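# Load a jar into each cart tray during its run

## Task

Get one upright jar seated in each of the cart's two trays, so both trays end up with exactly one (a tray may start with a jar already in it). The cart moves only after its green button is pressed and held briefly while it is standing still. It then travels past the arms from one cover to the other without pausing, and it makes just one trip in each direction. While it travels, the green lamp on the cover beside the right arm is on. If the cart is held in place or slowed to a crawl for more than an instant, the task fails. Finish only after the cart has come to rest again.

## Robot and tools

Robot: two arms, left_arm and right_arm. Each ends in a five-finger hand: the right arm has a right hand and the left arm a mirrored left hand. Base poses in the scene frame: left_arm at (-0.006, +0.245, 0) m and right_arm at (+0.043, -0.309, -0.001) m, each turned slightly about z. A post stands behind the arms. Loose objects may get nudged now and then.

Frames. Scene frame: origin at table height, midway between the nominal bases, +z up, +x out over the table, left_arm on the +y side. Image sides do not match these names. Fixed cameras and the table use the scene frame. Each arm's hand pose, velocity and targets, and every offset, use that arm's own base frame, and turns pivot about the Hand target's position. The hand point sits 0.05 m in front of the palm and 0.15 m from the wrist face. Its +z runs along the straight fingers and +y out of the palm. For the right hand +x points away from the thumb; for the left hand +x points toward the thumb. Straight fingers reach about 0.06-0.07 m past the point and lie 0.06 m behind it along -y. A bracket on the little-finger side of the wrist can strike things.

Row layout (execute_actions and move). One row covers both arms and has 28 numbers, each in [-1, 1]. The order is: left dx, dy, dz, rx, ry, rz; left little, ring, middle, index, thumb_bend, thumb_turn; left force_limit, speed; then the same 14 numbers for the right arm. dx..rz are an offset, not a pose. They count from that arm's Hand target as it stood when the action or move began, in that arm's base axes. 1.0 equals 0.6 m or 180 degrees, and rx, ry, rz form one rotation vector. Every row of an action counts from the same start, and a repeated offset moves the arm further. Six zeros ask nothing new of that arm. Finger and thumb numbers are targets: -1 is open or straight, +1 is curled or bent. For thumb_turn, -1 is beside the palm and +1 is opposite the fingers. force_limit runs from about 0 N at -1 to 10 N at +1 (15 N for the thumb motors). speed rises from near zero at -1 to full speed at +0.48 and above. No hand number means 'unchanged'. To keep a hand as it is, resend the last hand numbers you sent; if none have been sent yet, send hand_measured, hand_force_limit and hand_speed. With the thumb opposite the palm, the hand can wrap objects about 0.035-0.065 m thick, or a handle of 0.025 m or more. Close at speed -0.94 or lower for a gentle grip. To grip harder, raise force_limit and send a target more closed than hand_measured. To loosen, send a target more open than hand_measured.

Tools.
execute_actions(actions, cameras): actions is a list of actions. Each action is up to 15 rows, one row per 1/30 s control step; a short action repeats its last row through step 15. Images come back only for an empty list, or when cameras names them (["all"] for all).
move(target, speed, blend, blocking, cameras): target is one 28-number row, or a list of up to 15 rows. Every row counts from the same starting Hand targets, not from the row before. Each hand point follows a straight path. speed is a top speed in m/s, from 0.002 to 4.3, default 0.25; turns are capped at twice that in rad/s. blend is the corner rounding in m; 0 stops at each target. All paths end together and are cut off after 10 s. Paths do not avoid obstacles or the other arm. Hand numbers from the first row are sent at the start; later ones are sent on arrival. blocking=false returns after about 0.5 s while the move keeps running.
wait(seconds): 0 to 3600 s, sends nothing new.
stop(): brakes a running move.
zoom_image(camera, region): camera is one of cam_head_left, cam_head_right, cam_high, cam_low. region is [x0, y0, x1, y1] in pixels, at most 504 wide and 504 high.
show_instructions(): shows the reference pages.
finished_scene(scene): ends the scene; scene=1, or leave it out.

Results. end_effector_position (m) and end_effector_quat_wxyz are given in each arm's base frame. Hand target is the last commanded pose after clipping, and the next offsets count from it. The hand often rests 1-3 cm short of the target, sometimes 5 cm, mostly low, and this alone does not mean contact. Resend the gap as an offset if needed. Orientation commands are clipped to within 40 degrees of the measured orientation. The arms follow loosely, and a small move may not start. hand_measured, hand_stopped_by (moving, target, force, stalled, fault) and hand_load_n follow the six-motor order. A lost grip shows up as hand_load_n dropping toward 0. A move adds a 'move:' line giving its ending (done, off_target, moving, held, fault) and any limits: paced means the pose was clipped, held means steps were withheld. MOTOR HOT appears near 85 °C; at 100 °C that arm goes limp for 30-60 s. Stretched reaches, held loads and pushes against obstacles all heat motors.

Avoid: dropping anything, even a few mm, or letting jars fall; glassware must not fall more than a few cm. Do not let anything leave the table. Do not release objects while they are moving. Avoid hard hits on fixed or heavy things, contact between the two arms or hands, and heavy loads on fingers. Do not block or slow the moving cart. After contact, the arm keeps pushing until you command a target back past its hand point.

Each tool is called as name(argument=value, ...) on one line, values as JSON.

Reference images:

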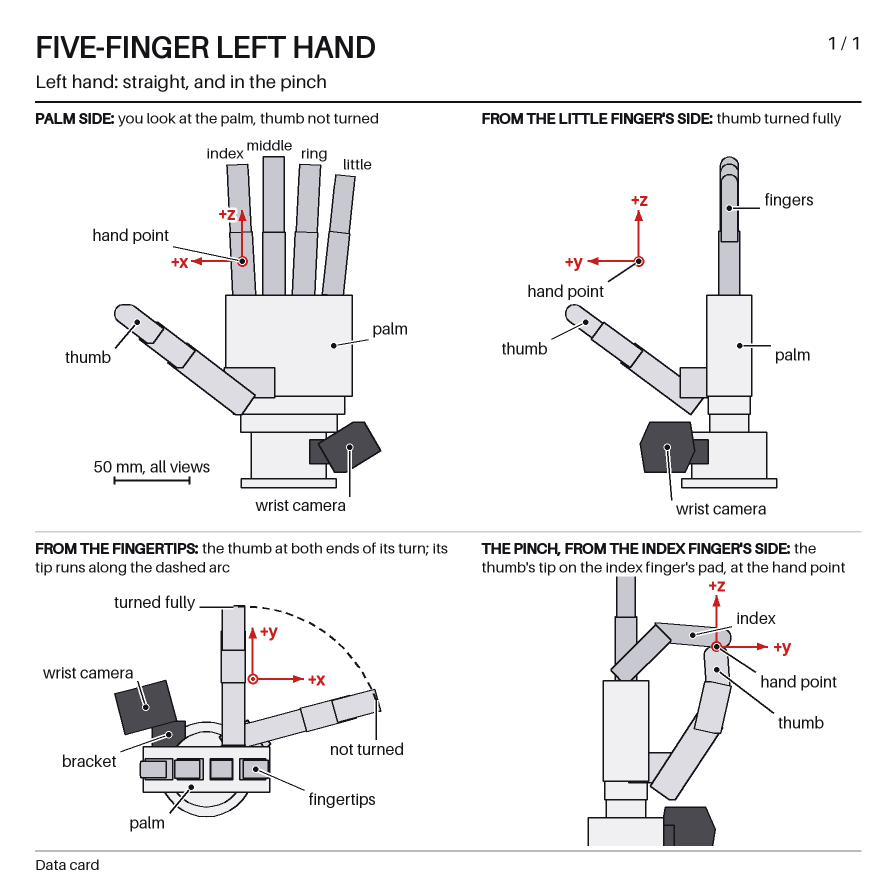

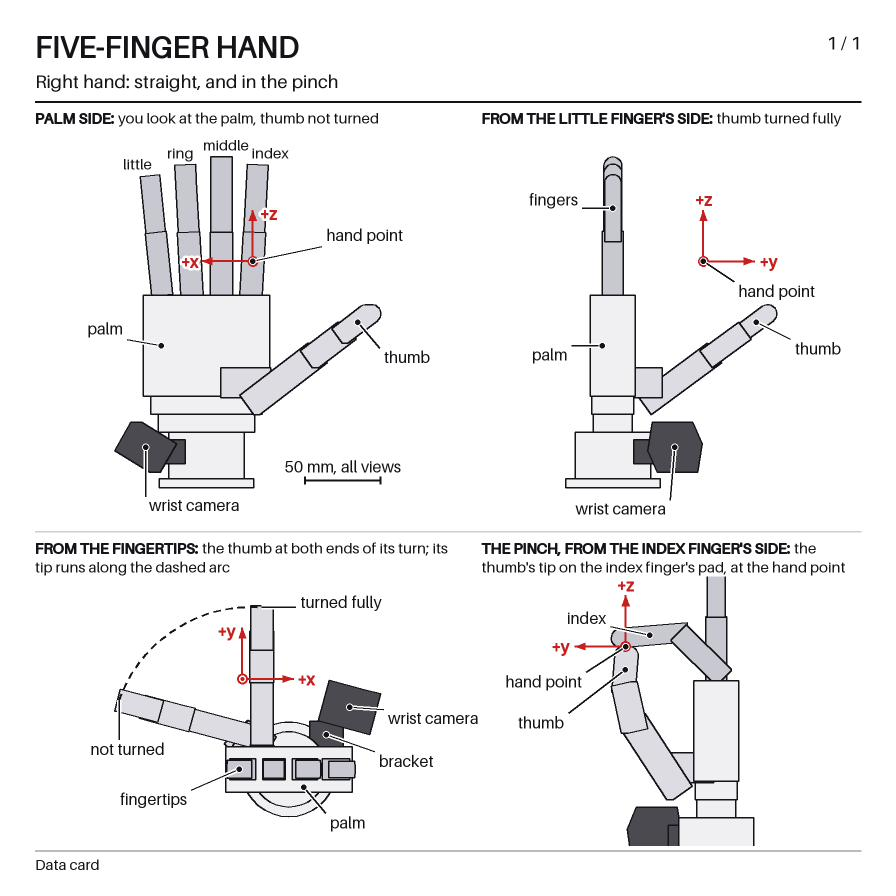

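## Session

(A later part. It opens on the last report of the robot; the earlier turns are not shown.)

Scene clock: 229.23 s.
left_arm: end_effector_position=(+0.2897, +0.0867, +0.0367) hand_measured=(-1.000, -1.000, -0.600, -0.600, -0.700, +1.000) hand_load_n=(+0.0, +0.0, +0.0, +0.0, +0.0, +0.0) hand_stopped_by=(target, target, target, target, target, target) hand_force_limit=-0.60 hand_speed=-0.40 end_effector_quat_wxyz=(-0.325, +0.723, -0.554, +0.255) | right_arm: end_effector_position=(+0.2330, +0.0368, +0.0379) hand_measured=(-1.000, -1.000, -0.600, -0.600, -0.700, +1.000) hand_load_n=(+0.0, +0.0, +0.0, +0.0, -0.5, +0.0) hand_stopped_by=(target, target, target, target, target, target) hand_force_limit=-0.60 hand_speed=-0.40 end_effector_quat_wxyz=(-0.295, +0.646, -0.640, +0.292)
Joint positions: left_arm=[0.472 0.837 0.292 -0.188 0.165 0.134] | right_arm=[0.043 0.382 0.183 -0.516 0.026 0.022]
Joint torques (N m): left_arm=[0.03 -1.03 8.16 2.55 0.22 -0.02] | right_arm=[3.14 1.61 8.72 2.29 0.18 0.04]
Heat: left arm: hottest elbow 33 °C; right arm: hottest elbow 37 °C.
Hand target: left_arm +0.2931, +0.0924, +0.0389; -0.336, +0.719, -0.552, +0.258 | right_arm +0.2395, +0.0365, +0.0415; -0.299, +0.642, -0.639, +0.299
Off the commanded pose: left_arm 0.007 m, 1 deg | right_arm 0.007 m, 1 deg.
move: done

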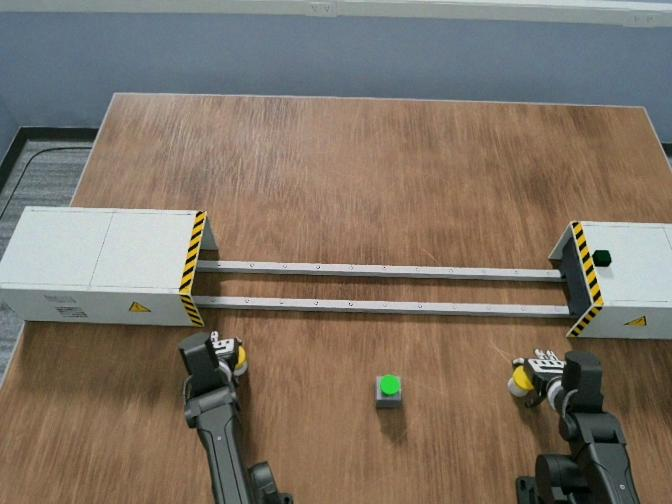

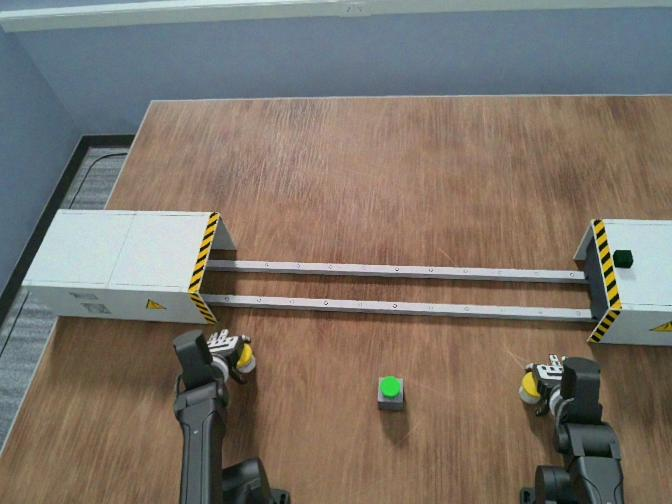

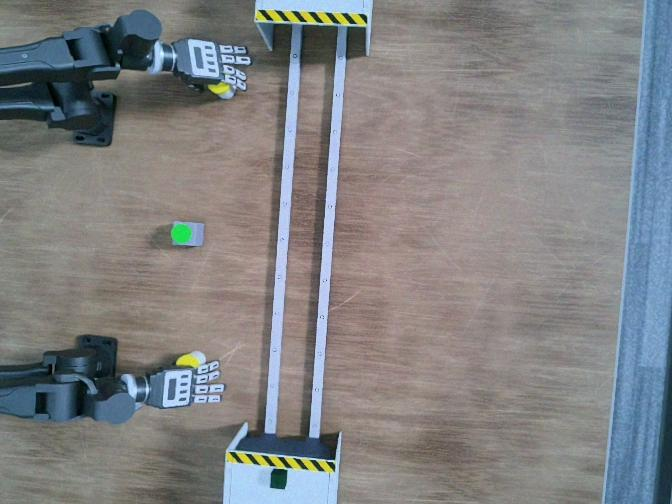

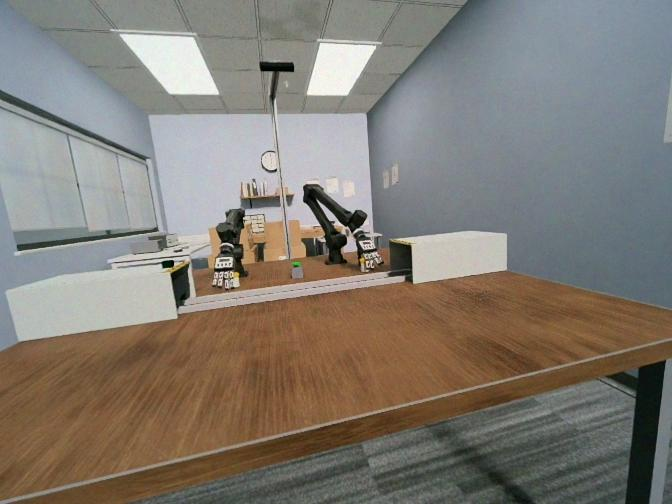

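move(target=[0,0,0,0,0,0,-1,-1,-0.2,-0.2,-0.3,1,-0.6,-0.9,0,0,0,0,0,0,-1,-1,-0.2,-0.2,-0.3,1,-0.6,-0.9], speed=0.1, cameras=["all"])

zoom_image(camera="cam_high", region=[140, 10, 270, 120])

zoom_image(camera="cam_high", region=[120, 300, 240, 420])

zoom_image(camera="cam_low", region=[340, 220, 400, 280])

zoom_image(camera="cam_low", region=[195, 220, 265, 300])

Scene clock: 260.87 s.
left_arm: end_effector_position=(+0.2897, +0.0867, +0.0367) hand_measured=(-1.000, -1.000, -0.200, -0.200, -0.434, +1.000) hand_load_n=(+0.0, +0.0, +4.0, +1.0, +3.0, +0.5) hand_stopped_by=(target, target, force, target, force, target) hand_force_limit=-0.60 hand_speed=-0.90 end_effector_quat_wxyz=(-0.325, +0.723, -0.554, +0.255) | right_arm: end_effector_position=(+0.2368, +0.0367, +0.0407) hand_measured=(-1.000, -1.000, -0.200, -0.200, -0.406, +1.000) hand_load_n=(+0.0, +0.0, +0.5, +2.0, +3.0, -0.5) hand_stopped_by=(target, target, target, target, force, target) hand_force_limit=-0.60 hand_speed=-0.90 end_effector_quat_wxyz=(-0.301, +0.643, -0.639, +0.297)
Joint positions: left_arm=[0.472 0.837 0.292 -0.188 0.165 0.134] | right_arm=[0.042 0.382 0.183 -0.499 0.026 0.024]
Joint torques (N m): left_arm=[0.03 -1.08 8.16 2.52 0.2 -0.02] | right_arm=[3.19 1.67 8.73 1.72 0.18 0.02]
Heat: left arm: hottest elbow 31 °C; right arm: hottest elbow 36 °C.
Hand target: left_arm +0.2931, +0.0924, +0.0389; -0.336, +0.719, -0.552, +0.258 | right_arm +0.2395, +0.0365, +0.0415; -0.299, +0.642, -0.639, +0.299
Off the commanded pose: left_arm 0.007 m, 1 deg | right_arm 0.003 m, 0 deg.
move: done

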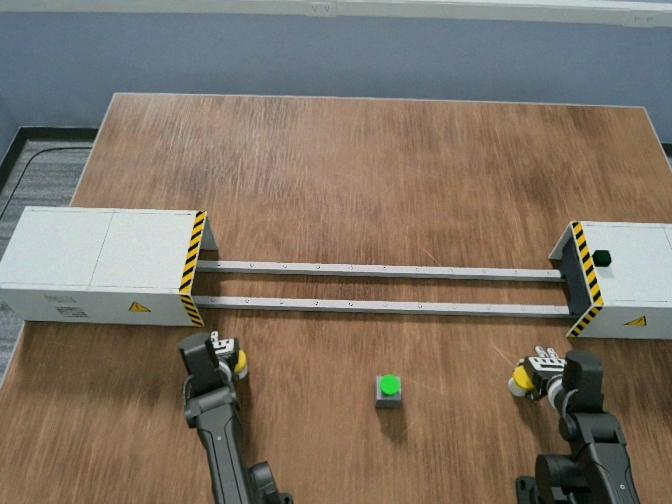

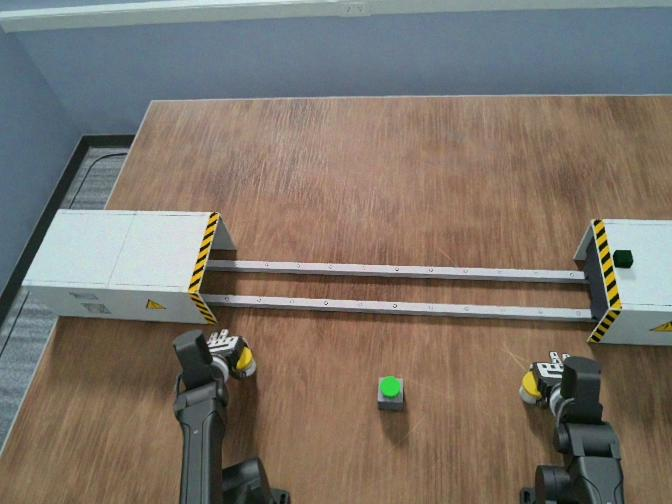

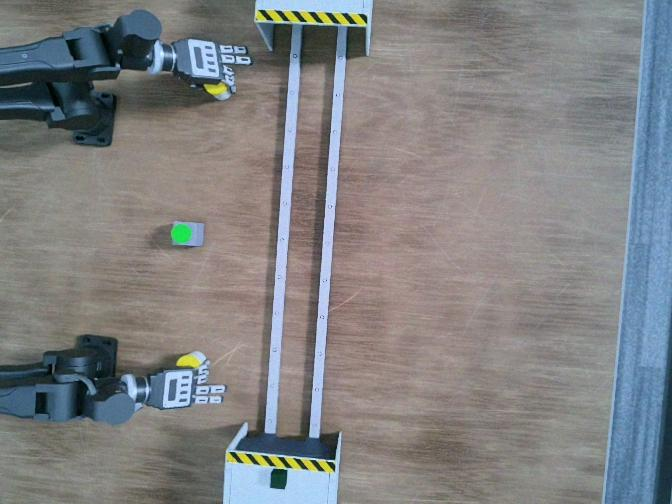

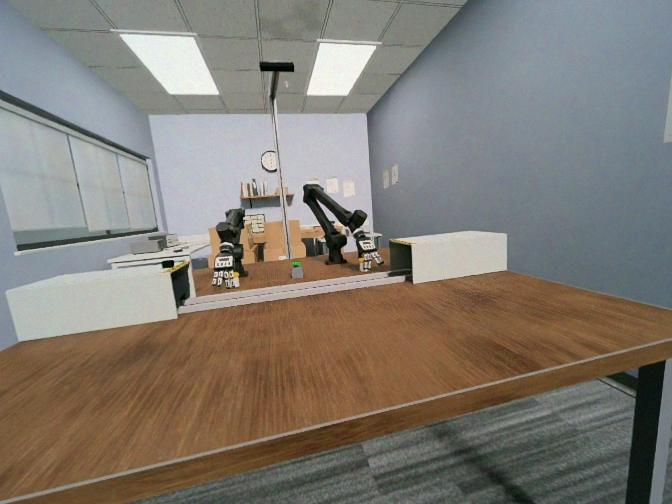

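Scaled by 3.877 from the camera's image (finer frame: 960x720).

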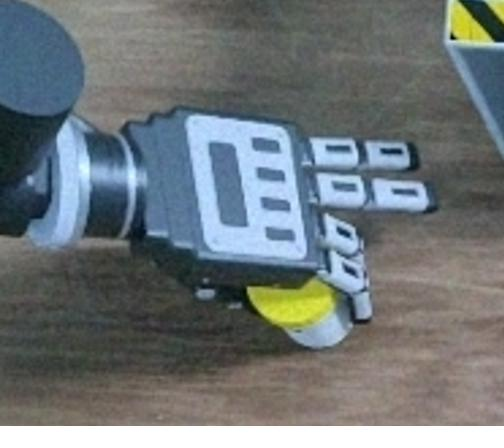

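Scaled by 4.200 from the camera's image (finer frame: 960x720).

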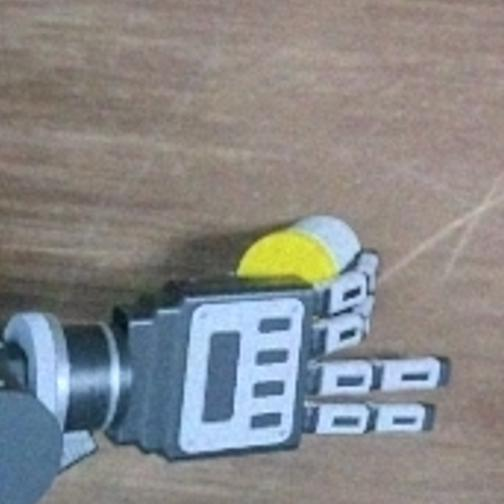

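Scaled by 8.400 from the camera's image (finer frame: 960x720).

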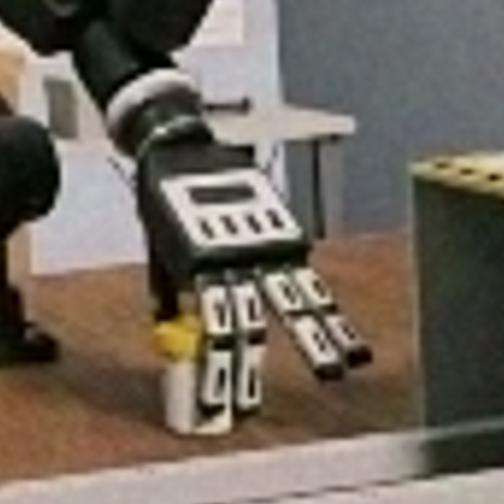

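Scaled by 6.300 from the camera's image (finer frame: 960x720).

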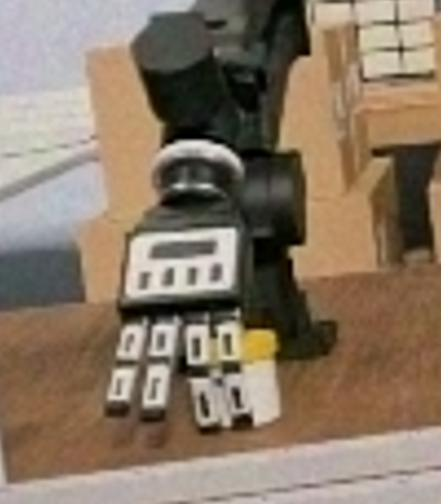

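move(target=[[0,0,0,0,0,0,-1,-1,-0.2,-0.2,-0.1,1,-0.2,-0.92,0,0,0,0,0,0,-1,-1,-0.2,-0.2,-0.1,1,-0.2,-0.92],[0,0,0.1,0,0,0,-1,-1,-0.2,-0.2,-0.1,1,-0.2,-0.92,0,0,0.1,0,0,0,-1,-1,-0.2,-0.2,-0.1,1,-0.2,-0.92]], speed=0.06, cameras=["all"])

zoom_image(camera="cam_low", region=[340, 200, 400, 280])

zoom_image(camera="cam_low", region=[195, 210, 265, 290])

Scene clock: 276.43 s.
left_arm: end_effector_position=(+0.2757, +0.0795, +0.0641) hand_measured=(-1.000, -1.000, -0.200, -0.200, -0.404, +1.000) hand_load_n=(+0.0, +0.0, +6.5, +3.5, +6.0, +0.5) hand_stopped_by=(target, target, force, target, force, target) hand_force_limit=-0.20 hand_speed=-0.92 end_effector_quat_wxyz=(-0.307, +0.731, -0.557, +0.247) | right_arm: end_effector_position=(+0.2244, +0.0359, +0.0625) hand_measured=(-1.000, -1.000, -0.200, -0.200, -0.372, +1.000) hand_load_n=(+0.0, +0.0, +0.0, +3.0, +6.0, -1.0) hand_stopped_by=(target, target, target, target, force, target) hand_force_limit=-0.20 hand_speed=-0.92 end_effector_quat_wxyz=(-0.279, +0.652, -0.648, +0.278)
Joint positions: left_arm=[0.472 0.725 0.351 -0.399 0.165 0.134] | right_arm=[0.042 0.363 0.266 -0.664 0.027 0.024]
Joint torques (N m): left_arm=[-0.09 -1.55 14.2 0.87 0.16 -0.03] | right_arm=[2.96 0.15 13.64 0.84 0.13 0.02]
Heat: left arm: hottest elbow 31 °C; right arm: hottest elbow 37 °C.
Hand target: left_arm +0.2931, +0.0924, +0.0989; -0.336, +0.719, -0.552, +0.258 | right_arm +0.2395, +0.0365, +0.1015; -0.299, +0.642, -0.639, +0.299
Off the commanded pose: left_arm 0.041 m, 4 deg | right_arm 0.042 m, 4 deg.
move: off_target (left_arm, right_arm)

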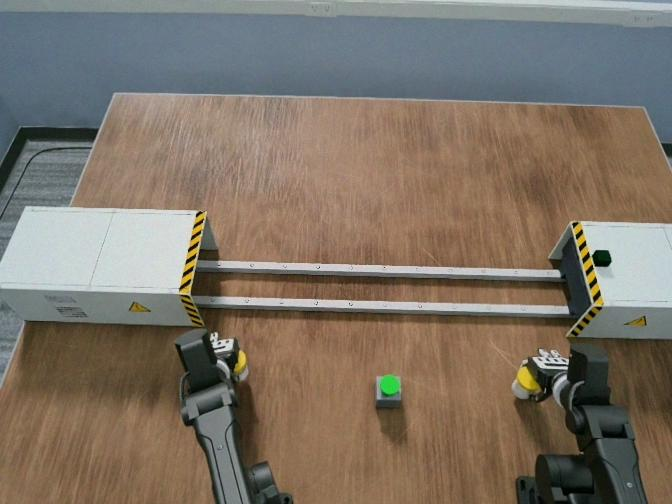

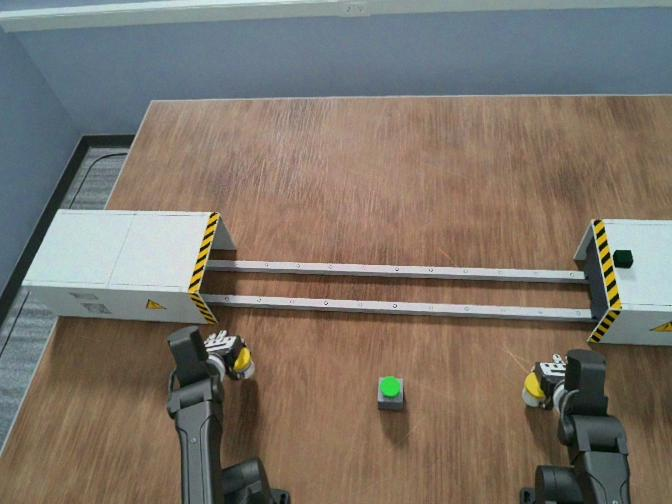

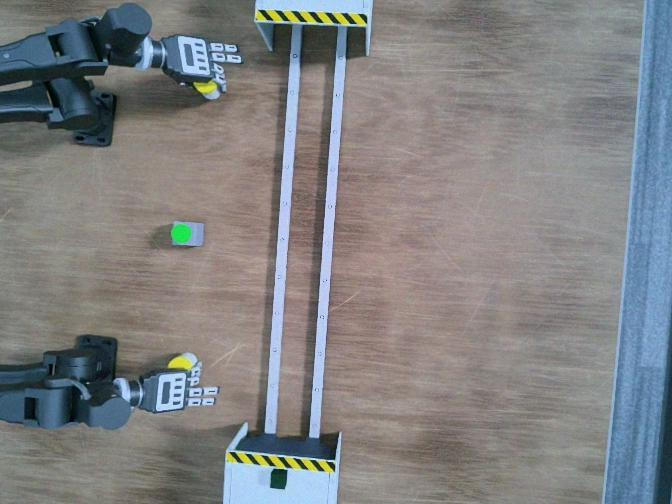

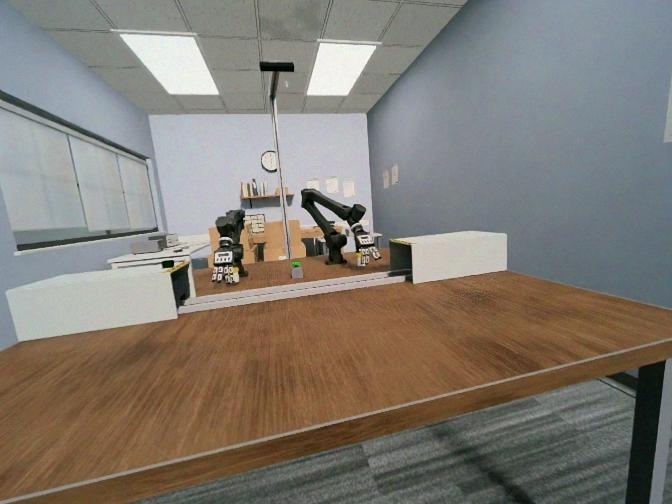

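Scaled by 6.300 from the camera's image (finer frame: 960x720).

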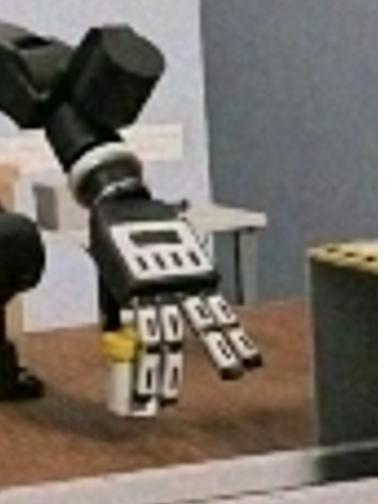

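Scaled by 6.300 from the camera's image (finer frame: 960x720).

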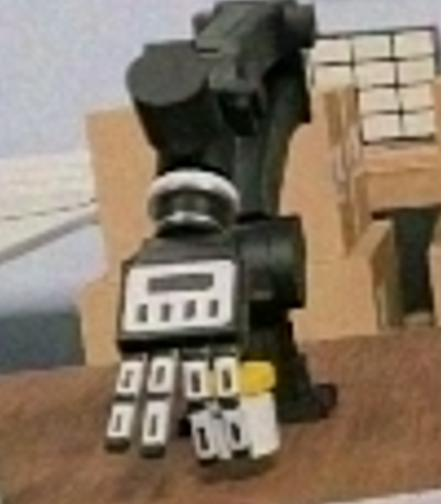

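move(target=[0,0,0.06,0,0,0,-1,-1,-0.2,-0.2,-0.1,1,-0.2,-0.92,0,0,0.06,0,0,0,-1,-1,-0.2,-0.2,-0.1,1,-0.2,-0.92], speed=0.06, cameras=["cam_high", "cam_low"])

zoom_image(camera="cam_low", region=[340, 200, 400, 280])

zoom_image(camera="cam_low", region=[195, 210, 265, 290])

Scene clock: 283.33 s.
left_arm: end_effector_position=(+0.2779, +0.0807, +0.0985) hand_measured=(-1.000, -1.000, -0.200, -0.200, -0.404, +1.000) hand_load_n=(+0.0, +0.0, +6.5, +3.0, +6.0, +0.5) hand_stopped_by=(target, target, force, target, force, target) hand_force_limit=-0.20 hand_speed=-0.92 end_effector_quat_wxyz=(-0.307, +0.731, -0.557, +0.246) | right_arm: end_effector_position=(+0.2266, +0.0360, +0.0990) hand_measured=(-1.000, -1.000, -0.200, -0.200, -0.372, +1.000) hand_load_n=(+0.0, +0.0, +0.0, +2.5, +6.0, -1.0) hand_stopped_by=(target, target, target, target, force, target) hand_force_limit=-0.20 hand_speed=-0.92 end_effector_quat_wxyz=(-0.279, +0.652, -0.648, +0.278)
Joint positions: left_arm=[0.472 0.687 0.433 -0.522 0.165 0.134] | right_arm=[0.042 0.363 0.361 -0.758 0.027 0.024]
Joint torques (N m): left_arm=[-0.09 -1.44 14.69 0.87 0.15 -0.03] | right_arm=[2.9 0.26 13.74 0.84 0.11 0.02]
Heat: left arm: hottest elbow 33 °C; right arm: hottest elbow 39 °C.
Hand target: left_arm +0.2931, +0.0924, +0.1349; -0.336, +0.719, -0.552, +0.258 | right_arm +0.2395, +0.0365, +0.1375; -0.299, +0.642, -0.639, +0.299
Off the commanded pose: left_arm 0.041 m, 4 deg | right_arm 0.041 m, 4 deg.
move: off_target (left_arm, right_arm)

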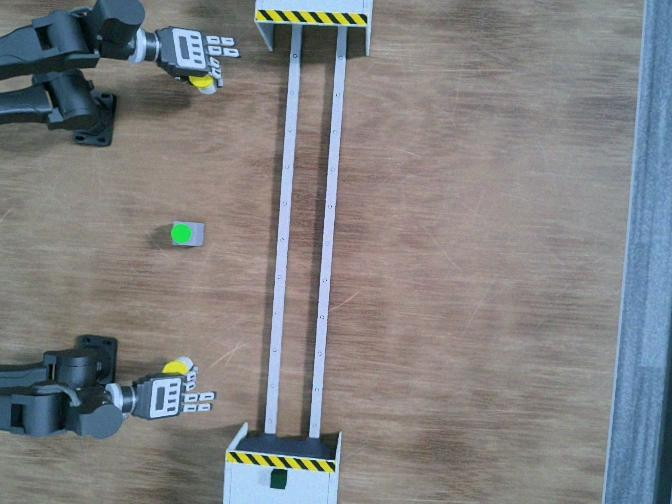

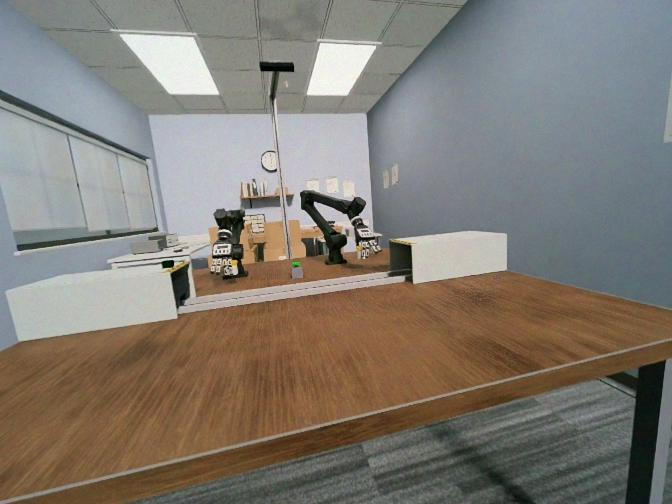

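Scaled by 6.300 from the camera's image (finer frame: 960x720).

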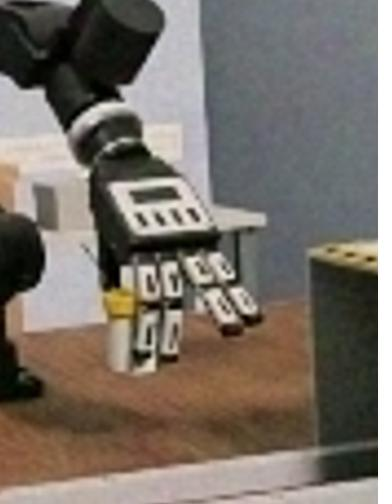

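Scaled by 6.300 from the camera's image (finer frame: 960x720).

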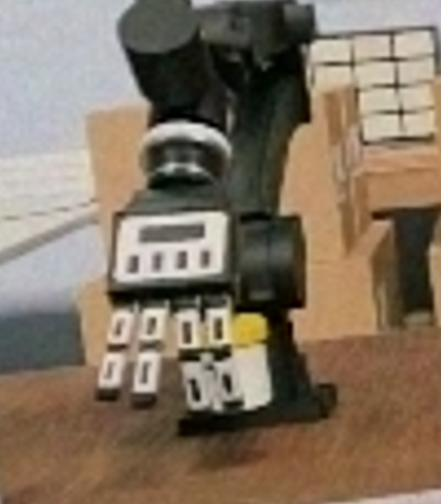

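zoom_image(camera="cam_high", region=[150, 200, 230, 270])

zoom_image(camera="cam_low", region=[275, 250, 325, 290])

Scaled by 6.300 from the camera's image (finer frame: 960x720).

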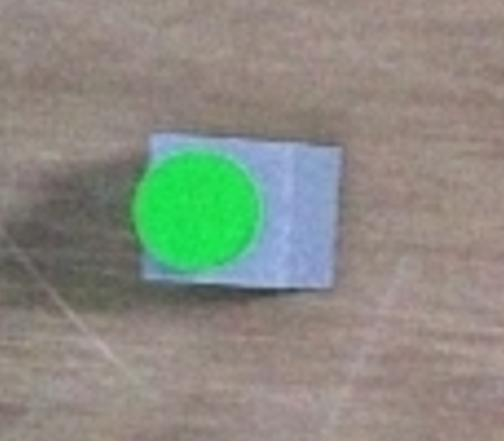

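Scaled by 10.080 from the camera's image (finer frame: 960x720).

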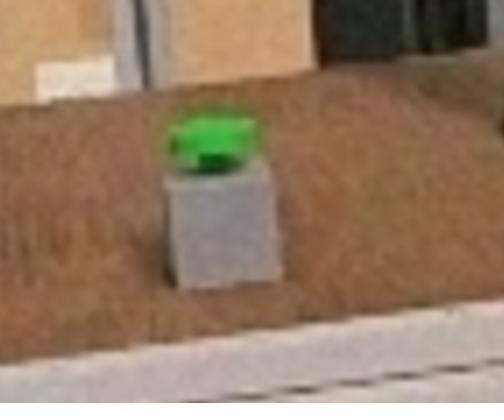

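move(target=[[0,0,0.1,0,0,0,-1,-1,-0.2,-0.2,-0.1,1,-0.2,-0.92,0,0,0.05,0,0,0,-1,-1,-0.2,-0.2,-0.1,1,-0.2,-0.92],[0.3515,-0.3657,0.158,0,0,-0.0833,-1,-1,-0.2,-0.2,-0.1,1,-0.2,-0.92,-0.2175,0.3908,0.05,0,0,0.333,-1,-1,-0.2,-0.2,-0.1,1,-0.2,-0.92]], speed=0.15, blend=0.03, cameras=["all"])

zoom_image(camera="cam_high", region=[110, 130, 350, 290])

zoom_image(camera="cam_low", region=[250, 170, 350, 290])

Scene clock: 337.33 s.
left_arm: end_effector_position=(+0.4747, -0.1186, +0.1912) hand_measured=(-1.000, -1.000, -0.200, -0.200, -0.404, +1.000) hand_load_n=(+0.0, -0.5, +6.5, +3.0, +6.0, +0.5) hand_stopped_by=(target, target, force, target, force, target) hand_force_limit=-0.20 hand_speed=-0.92 end_effector_quat_wxyz=(-0.276, +0.646, -0.661, +0.263) | right_arm: end_effector_position=(+0.0971, +0.2469, +0.1278) hand_measured=(-1.000, -1.000, -0.200, -0.200, -0.372, +1.000) hand_load_n=(+0.0, +0.0, +0.0, +2.5, +6.0, -1.0) hand_stopped_by=(target, target, target, target, force, target) hand_force_limit=-0.20 hand_speed=-0.92 end_effector_quat_wxyz=(-0.369, +0.891, -0.244, +0.099)
Joint positions: left_arm=[-0.234 1.253 1.026 -0.576 -0.173 -0.14] | right_arm=[1.103 0.551 0.482 -0.72 0.044 0.048]
Joint torques (N m): left_arm=[-1.61 -6.59 14.79 2.41 -0.2 -0.26] | right_arm=[3.14 -0.15 13.72 2.36 -0.1 -0.11]
Heat: left arm: hottest elbow 37 °C; right arm: hottest elbow 46 °C.
Hand target: left_arm +0.5040, -0.1270, +0.2297; -0.299, +0.641, -0.641, +0.299 | right_arm +0.1090, +0.2710, +0.1675; -0.409, +0.876, -0.233, +0.109
Off the commanded pose: left_arm 0.049 m, 5 deg | right_arm 0.048 m, 5 deg.
move: off_target (left_arm, right_arm)

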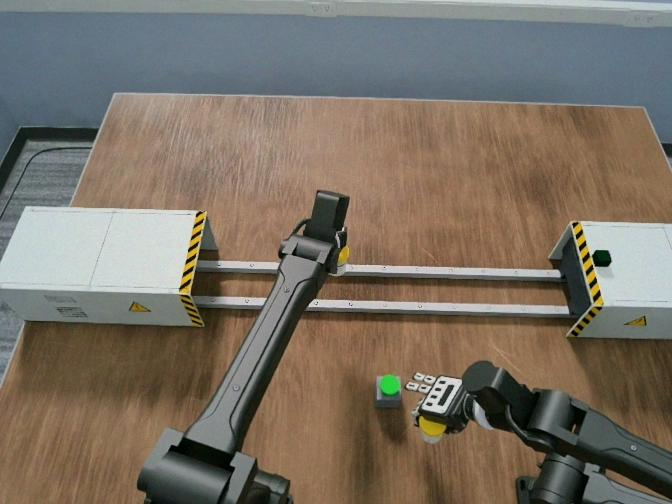

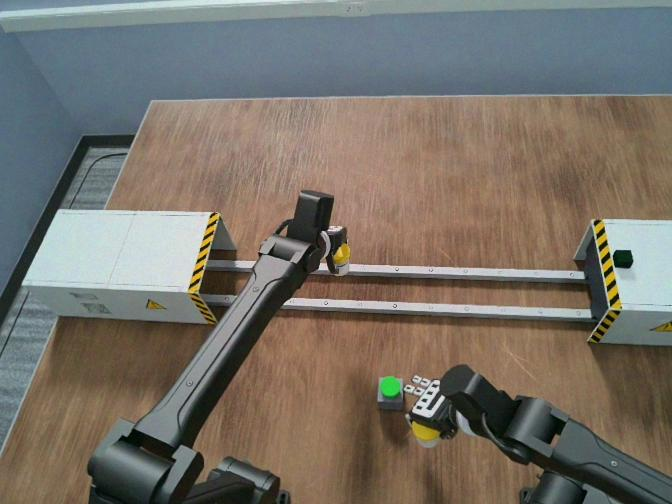

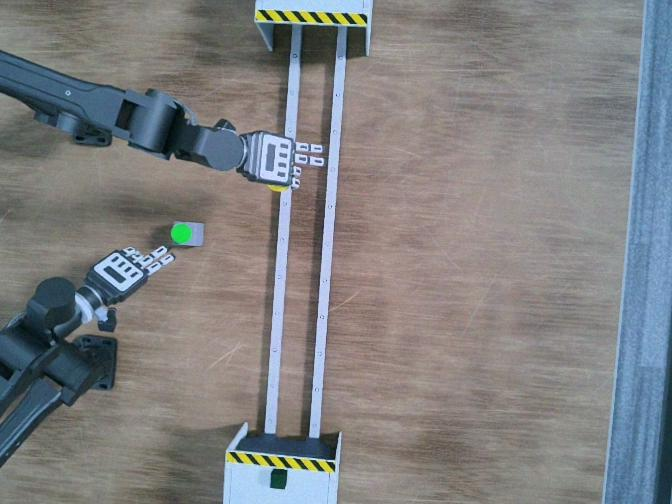

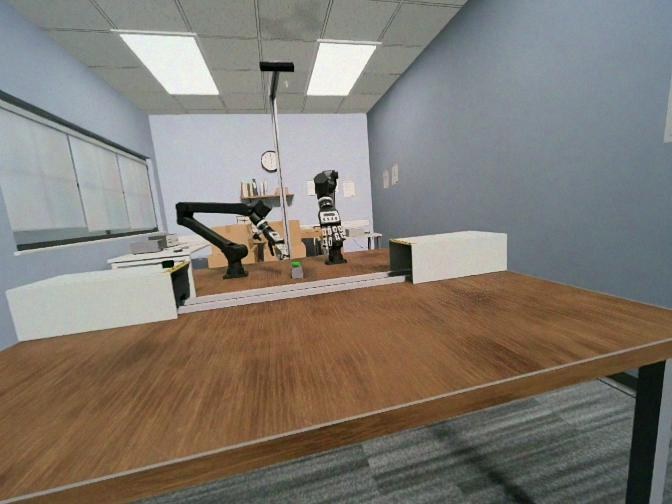

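Scaled by 2.100 from the camera's image (finer frame: 960x720).

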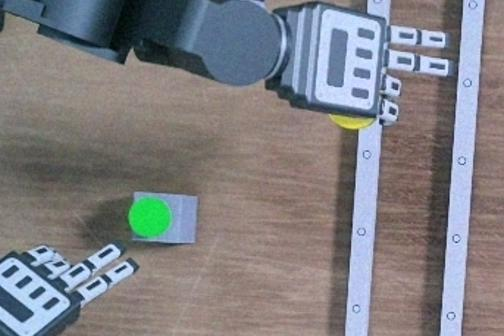

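Scaled by 4.200 from the camera's image (finer frame: 960x720).

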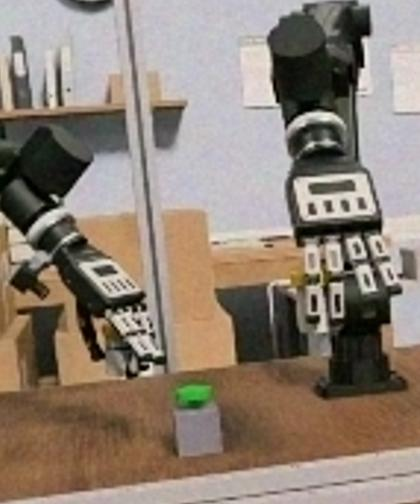

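move(target=[0,0,0,0,0,0,-1,-1,-0.2,-0.2,-0.1,1,-0.2,-0.92,0,0.013,-0.117,0,0,0,-1,-1,-0.2,-0.2,-0.1,1,-0.2,-0.92], speed=0.1, cameras=["cam_high","cam_low"])

zoom_image(camera="cam_high", region=[110, 190, 230, 290])

zoom_image(camera="cam_low", region=[250, 220, 320, 290])

Scene clock: 347.10 s.
left_arm: end_effector_position=(+0.4748, -0.1183, +0.1912) hand_measured=(-1.000, -1.000, -0.200, -0.200, -0.404, +1.000) hand_load_n=(-0.5, +0.0, +6.5, +3.0, +6.0, +0.5) hand_stopped_by=(target, target, force, target, force, target) hand_force_limit=-0.20 hand_speed=-0.92 end_effector_quat_wxyz=(-0.277, +0.646, -0.661, +0.263) | right_arm: end_effector_position=(+0.1072, +0.2706, +0.0914) hand_measured=(-1.000, -1.000, -0.200, -0.200, -0.372, +1.000) hand_load_n=(+0.0, +0.0, +0.0, +3.0, +6.0, -1.0) hand_stopped_by=(target, target, target, target, force, target) hand_force_limit=-0.20 hand_speed=-0.92 end_effector_quat_wxyz=(-0.395, +0.881, -0.238, +0.106)
Joint positions: left_arm=[-0.234 1.253 1.026 -0.576 -0.174 -0.14] | right_arm=[1.114 0.64 0.385 -0.476 0.052 0.048]
Joint torques (N m): left_arm=[-1.67 -6.59 14.8 2.43 -0.2 -0.26] | right_arm=[3.19 -0.79 8.5 2.44 0.19 -0.01]
Heat: left arm: hottest elbow 38 °C; right arm: hottest elbow 44 °C.
Hand target: left_arm +0.5040, -0.1270, +0.2297; -0.299, +0.641, -0.641, +0.299 | right_arm +0.1090, +0.2788, +0.0973; -0.409, +0.876, -0.233, +0.109
Off the commanded pose: left_arm 0.049 m, 5 deg | right_arm 0.010 m, 2 deg.
move: done

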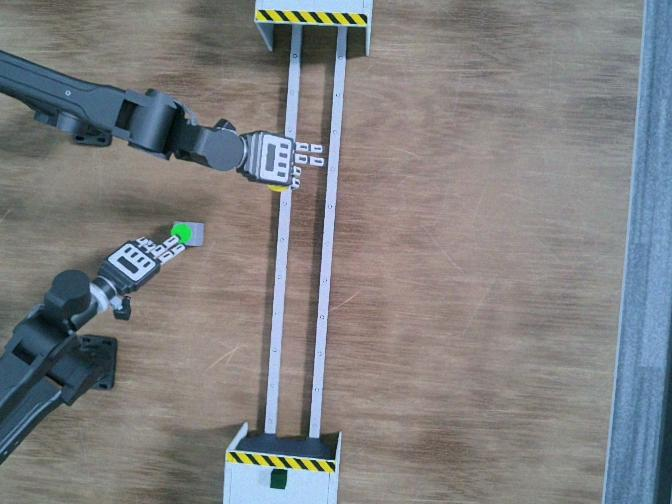

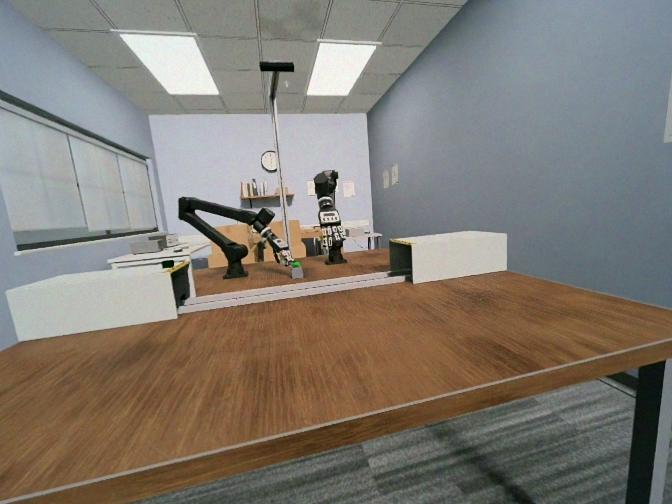

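Scaled by 4.200 from the camera's image (finer frame: 960x720).

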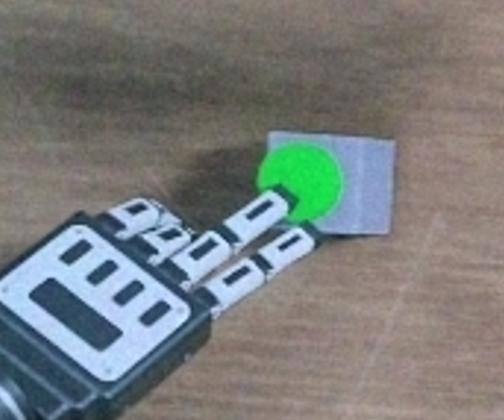

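Scaled by 7.200 from the camera's image (finer frame: 960x720).

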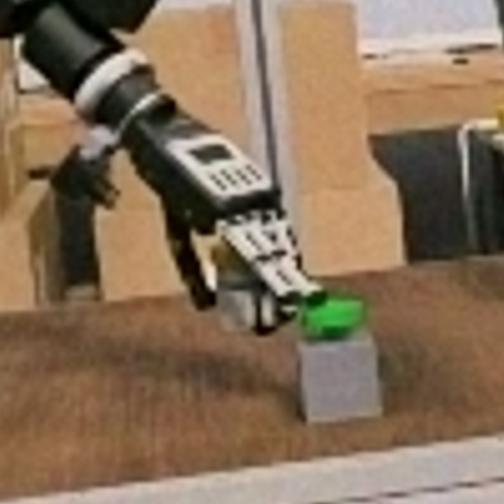

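move(target=[0,0,0,0,0,0,-1,-1,-0.2,-0.2,-0.1,1,-0.2,-0.92,-0.005,0.012,-0.06,0,0,0,-1,-1,-0.2,-0.2,-0.1,1,-0.2,-0.92], speed=0.06, cameras=["cam_high","cam_head_left"])

Scene clock: 368.57 s.
left_arm: end_effector_position=(+0.4748, -0.1183, +0.1912) hand_measured=(-1.000, -1.000, -0.200, -0.200, -0.404, +1.000) hand_load_n=(+0.0, -0.5, +6.5, +3.5, +6.0, +0.5) hand_stopped_by=(target, target, force, target, force, target) hand_force_limit=-0.20 hand_speed=-0.92 end_effector_quat_wxyz=(-0.277, +0.646, -0.661, +0.263) | right_arm: end_effector_position=(+0.1132, +0.2875, +0.0782) hand_measured=(-1.000, -1.000, -0.200, -0.200, -0.372, +1.000) hand_load_n=(+0.0, +0.0, +0.0, +3.0, +6.0, -1.0) hand_stopped_by=(target, target, target, target, force, target) hand_force_limit=-0.20 hand_speed=-0.92 end_effector_quat_wxyz=(-0.424, +0.867, -0.232, +0.120)
Joint positions: left_arm=[-0.234 1.253 1.026 -0.576 -0.174 -0.14] | right_arm=[1.142 0.69 0.333 -0.304 0.086 0.051]
Joint torques (N m): left_arm=[-1.61 -6.59 14.8 2.43 -0.2 -0.26] | right_arm=[3.31 0.5 6.91 1.7 0.02 0.07]
Heat: left arm: hottest elbow 39 °C; right arm: hottest elbow 41 °C.
Hand target: left_arm +0.5040, -0.1270, +0.2297; -0.299, +0.641, -0.641, +0.299 | right_arm +0.1060, +0.2860, +0.0613; -0.409, +0.876, -0.233, +0.109
Off the commanded pose: left_arm 0.049 m, 5 deg | right_arm 0.018 m, 2 deg.
move: off_target (right_arm)
Images, in order (width x height): cam_head_left 672x504, cam_high 672x504.

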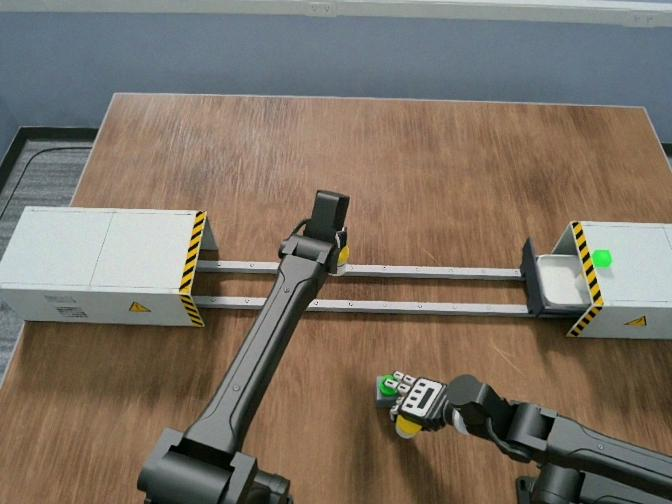

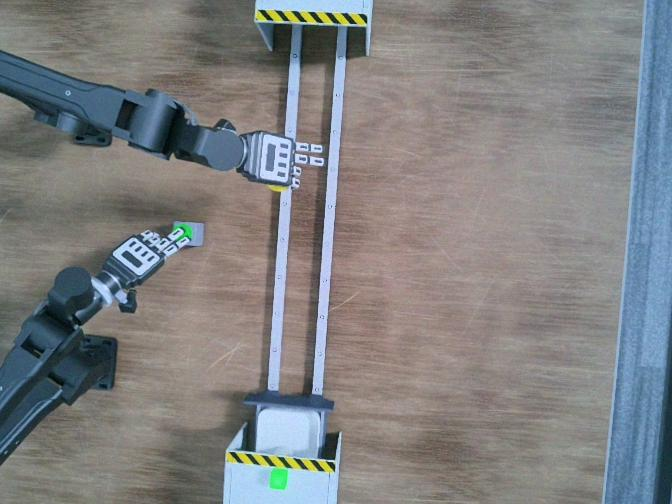

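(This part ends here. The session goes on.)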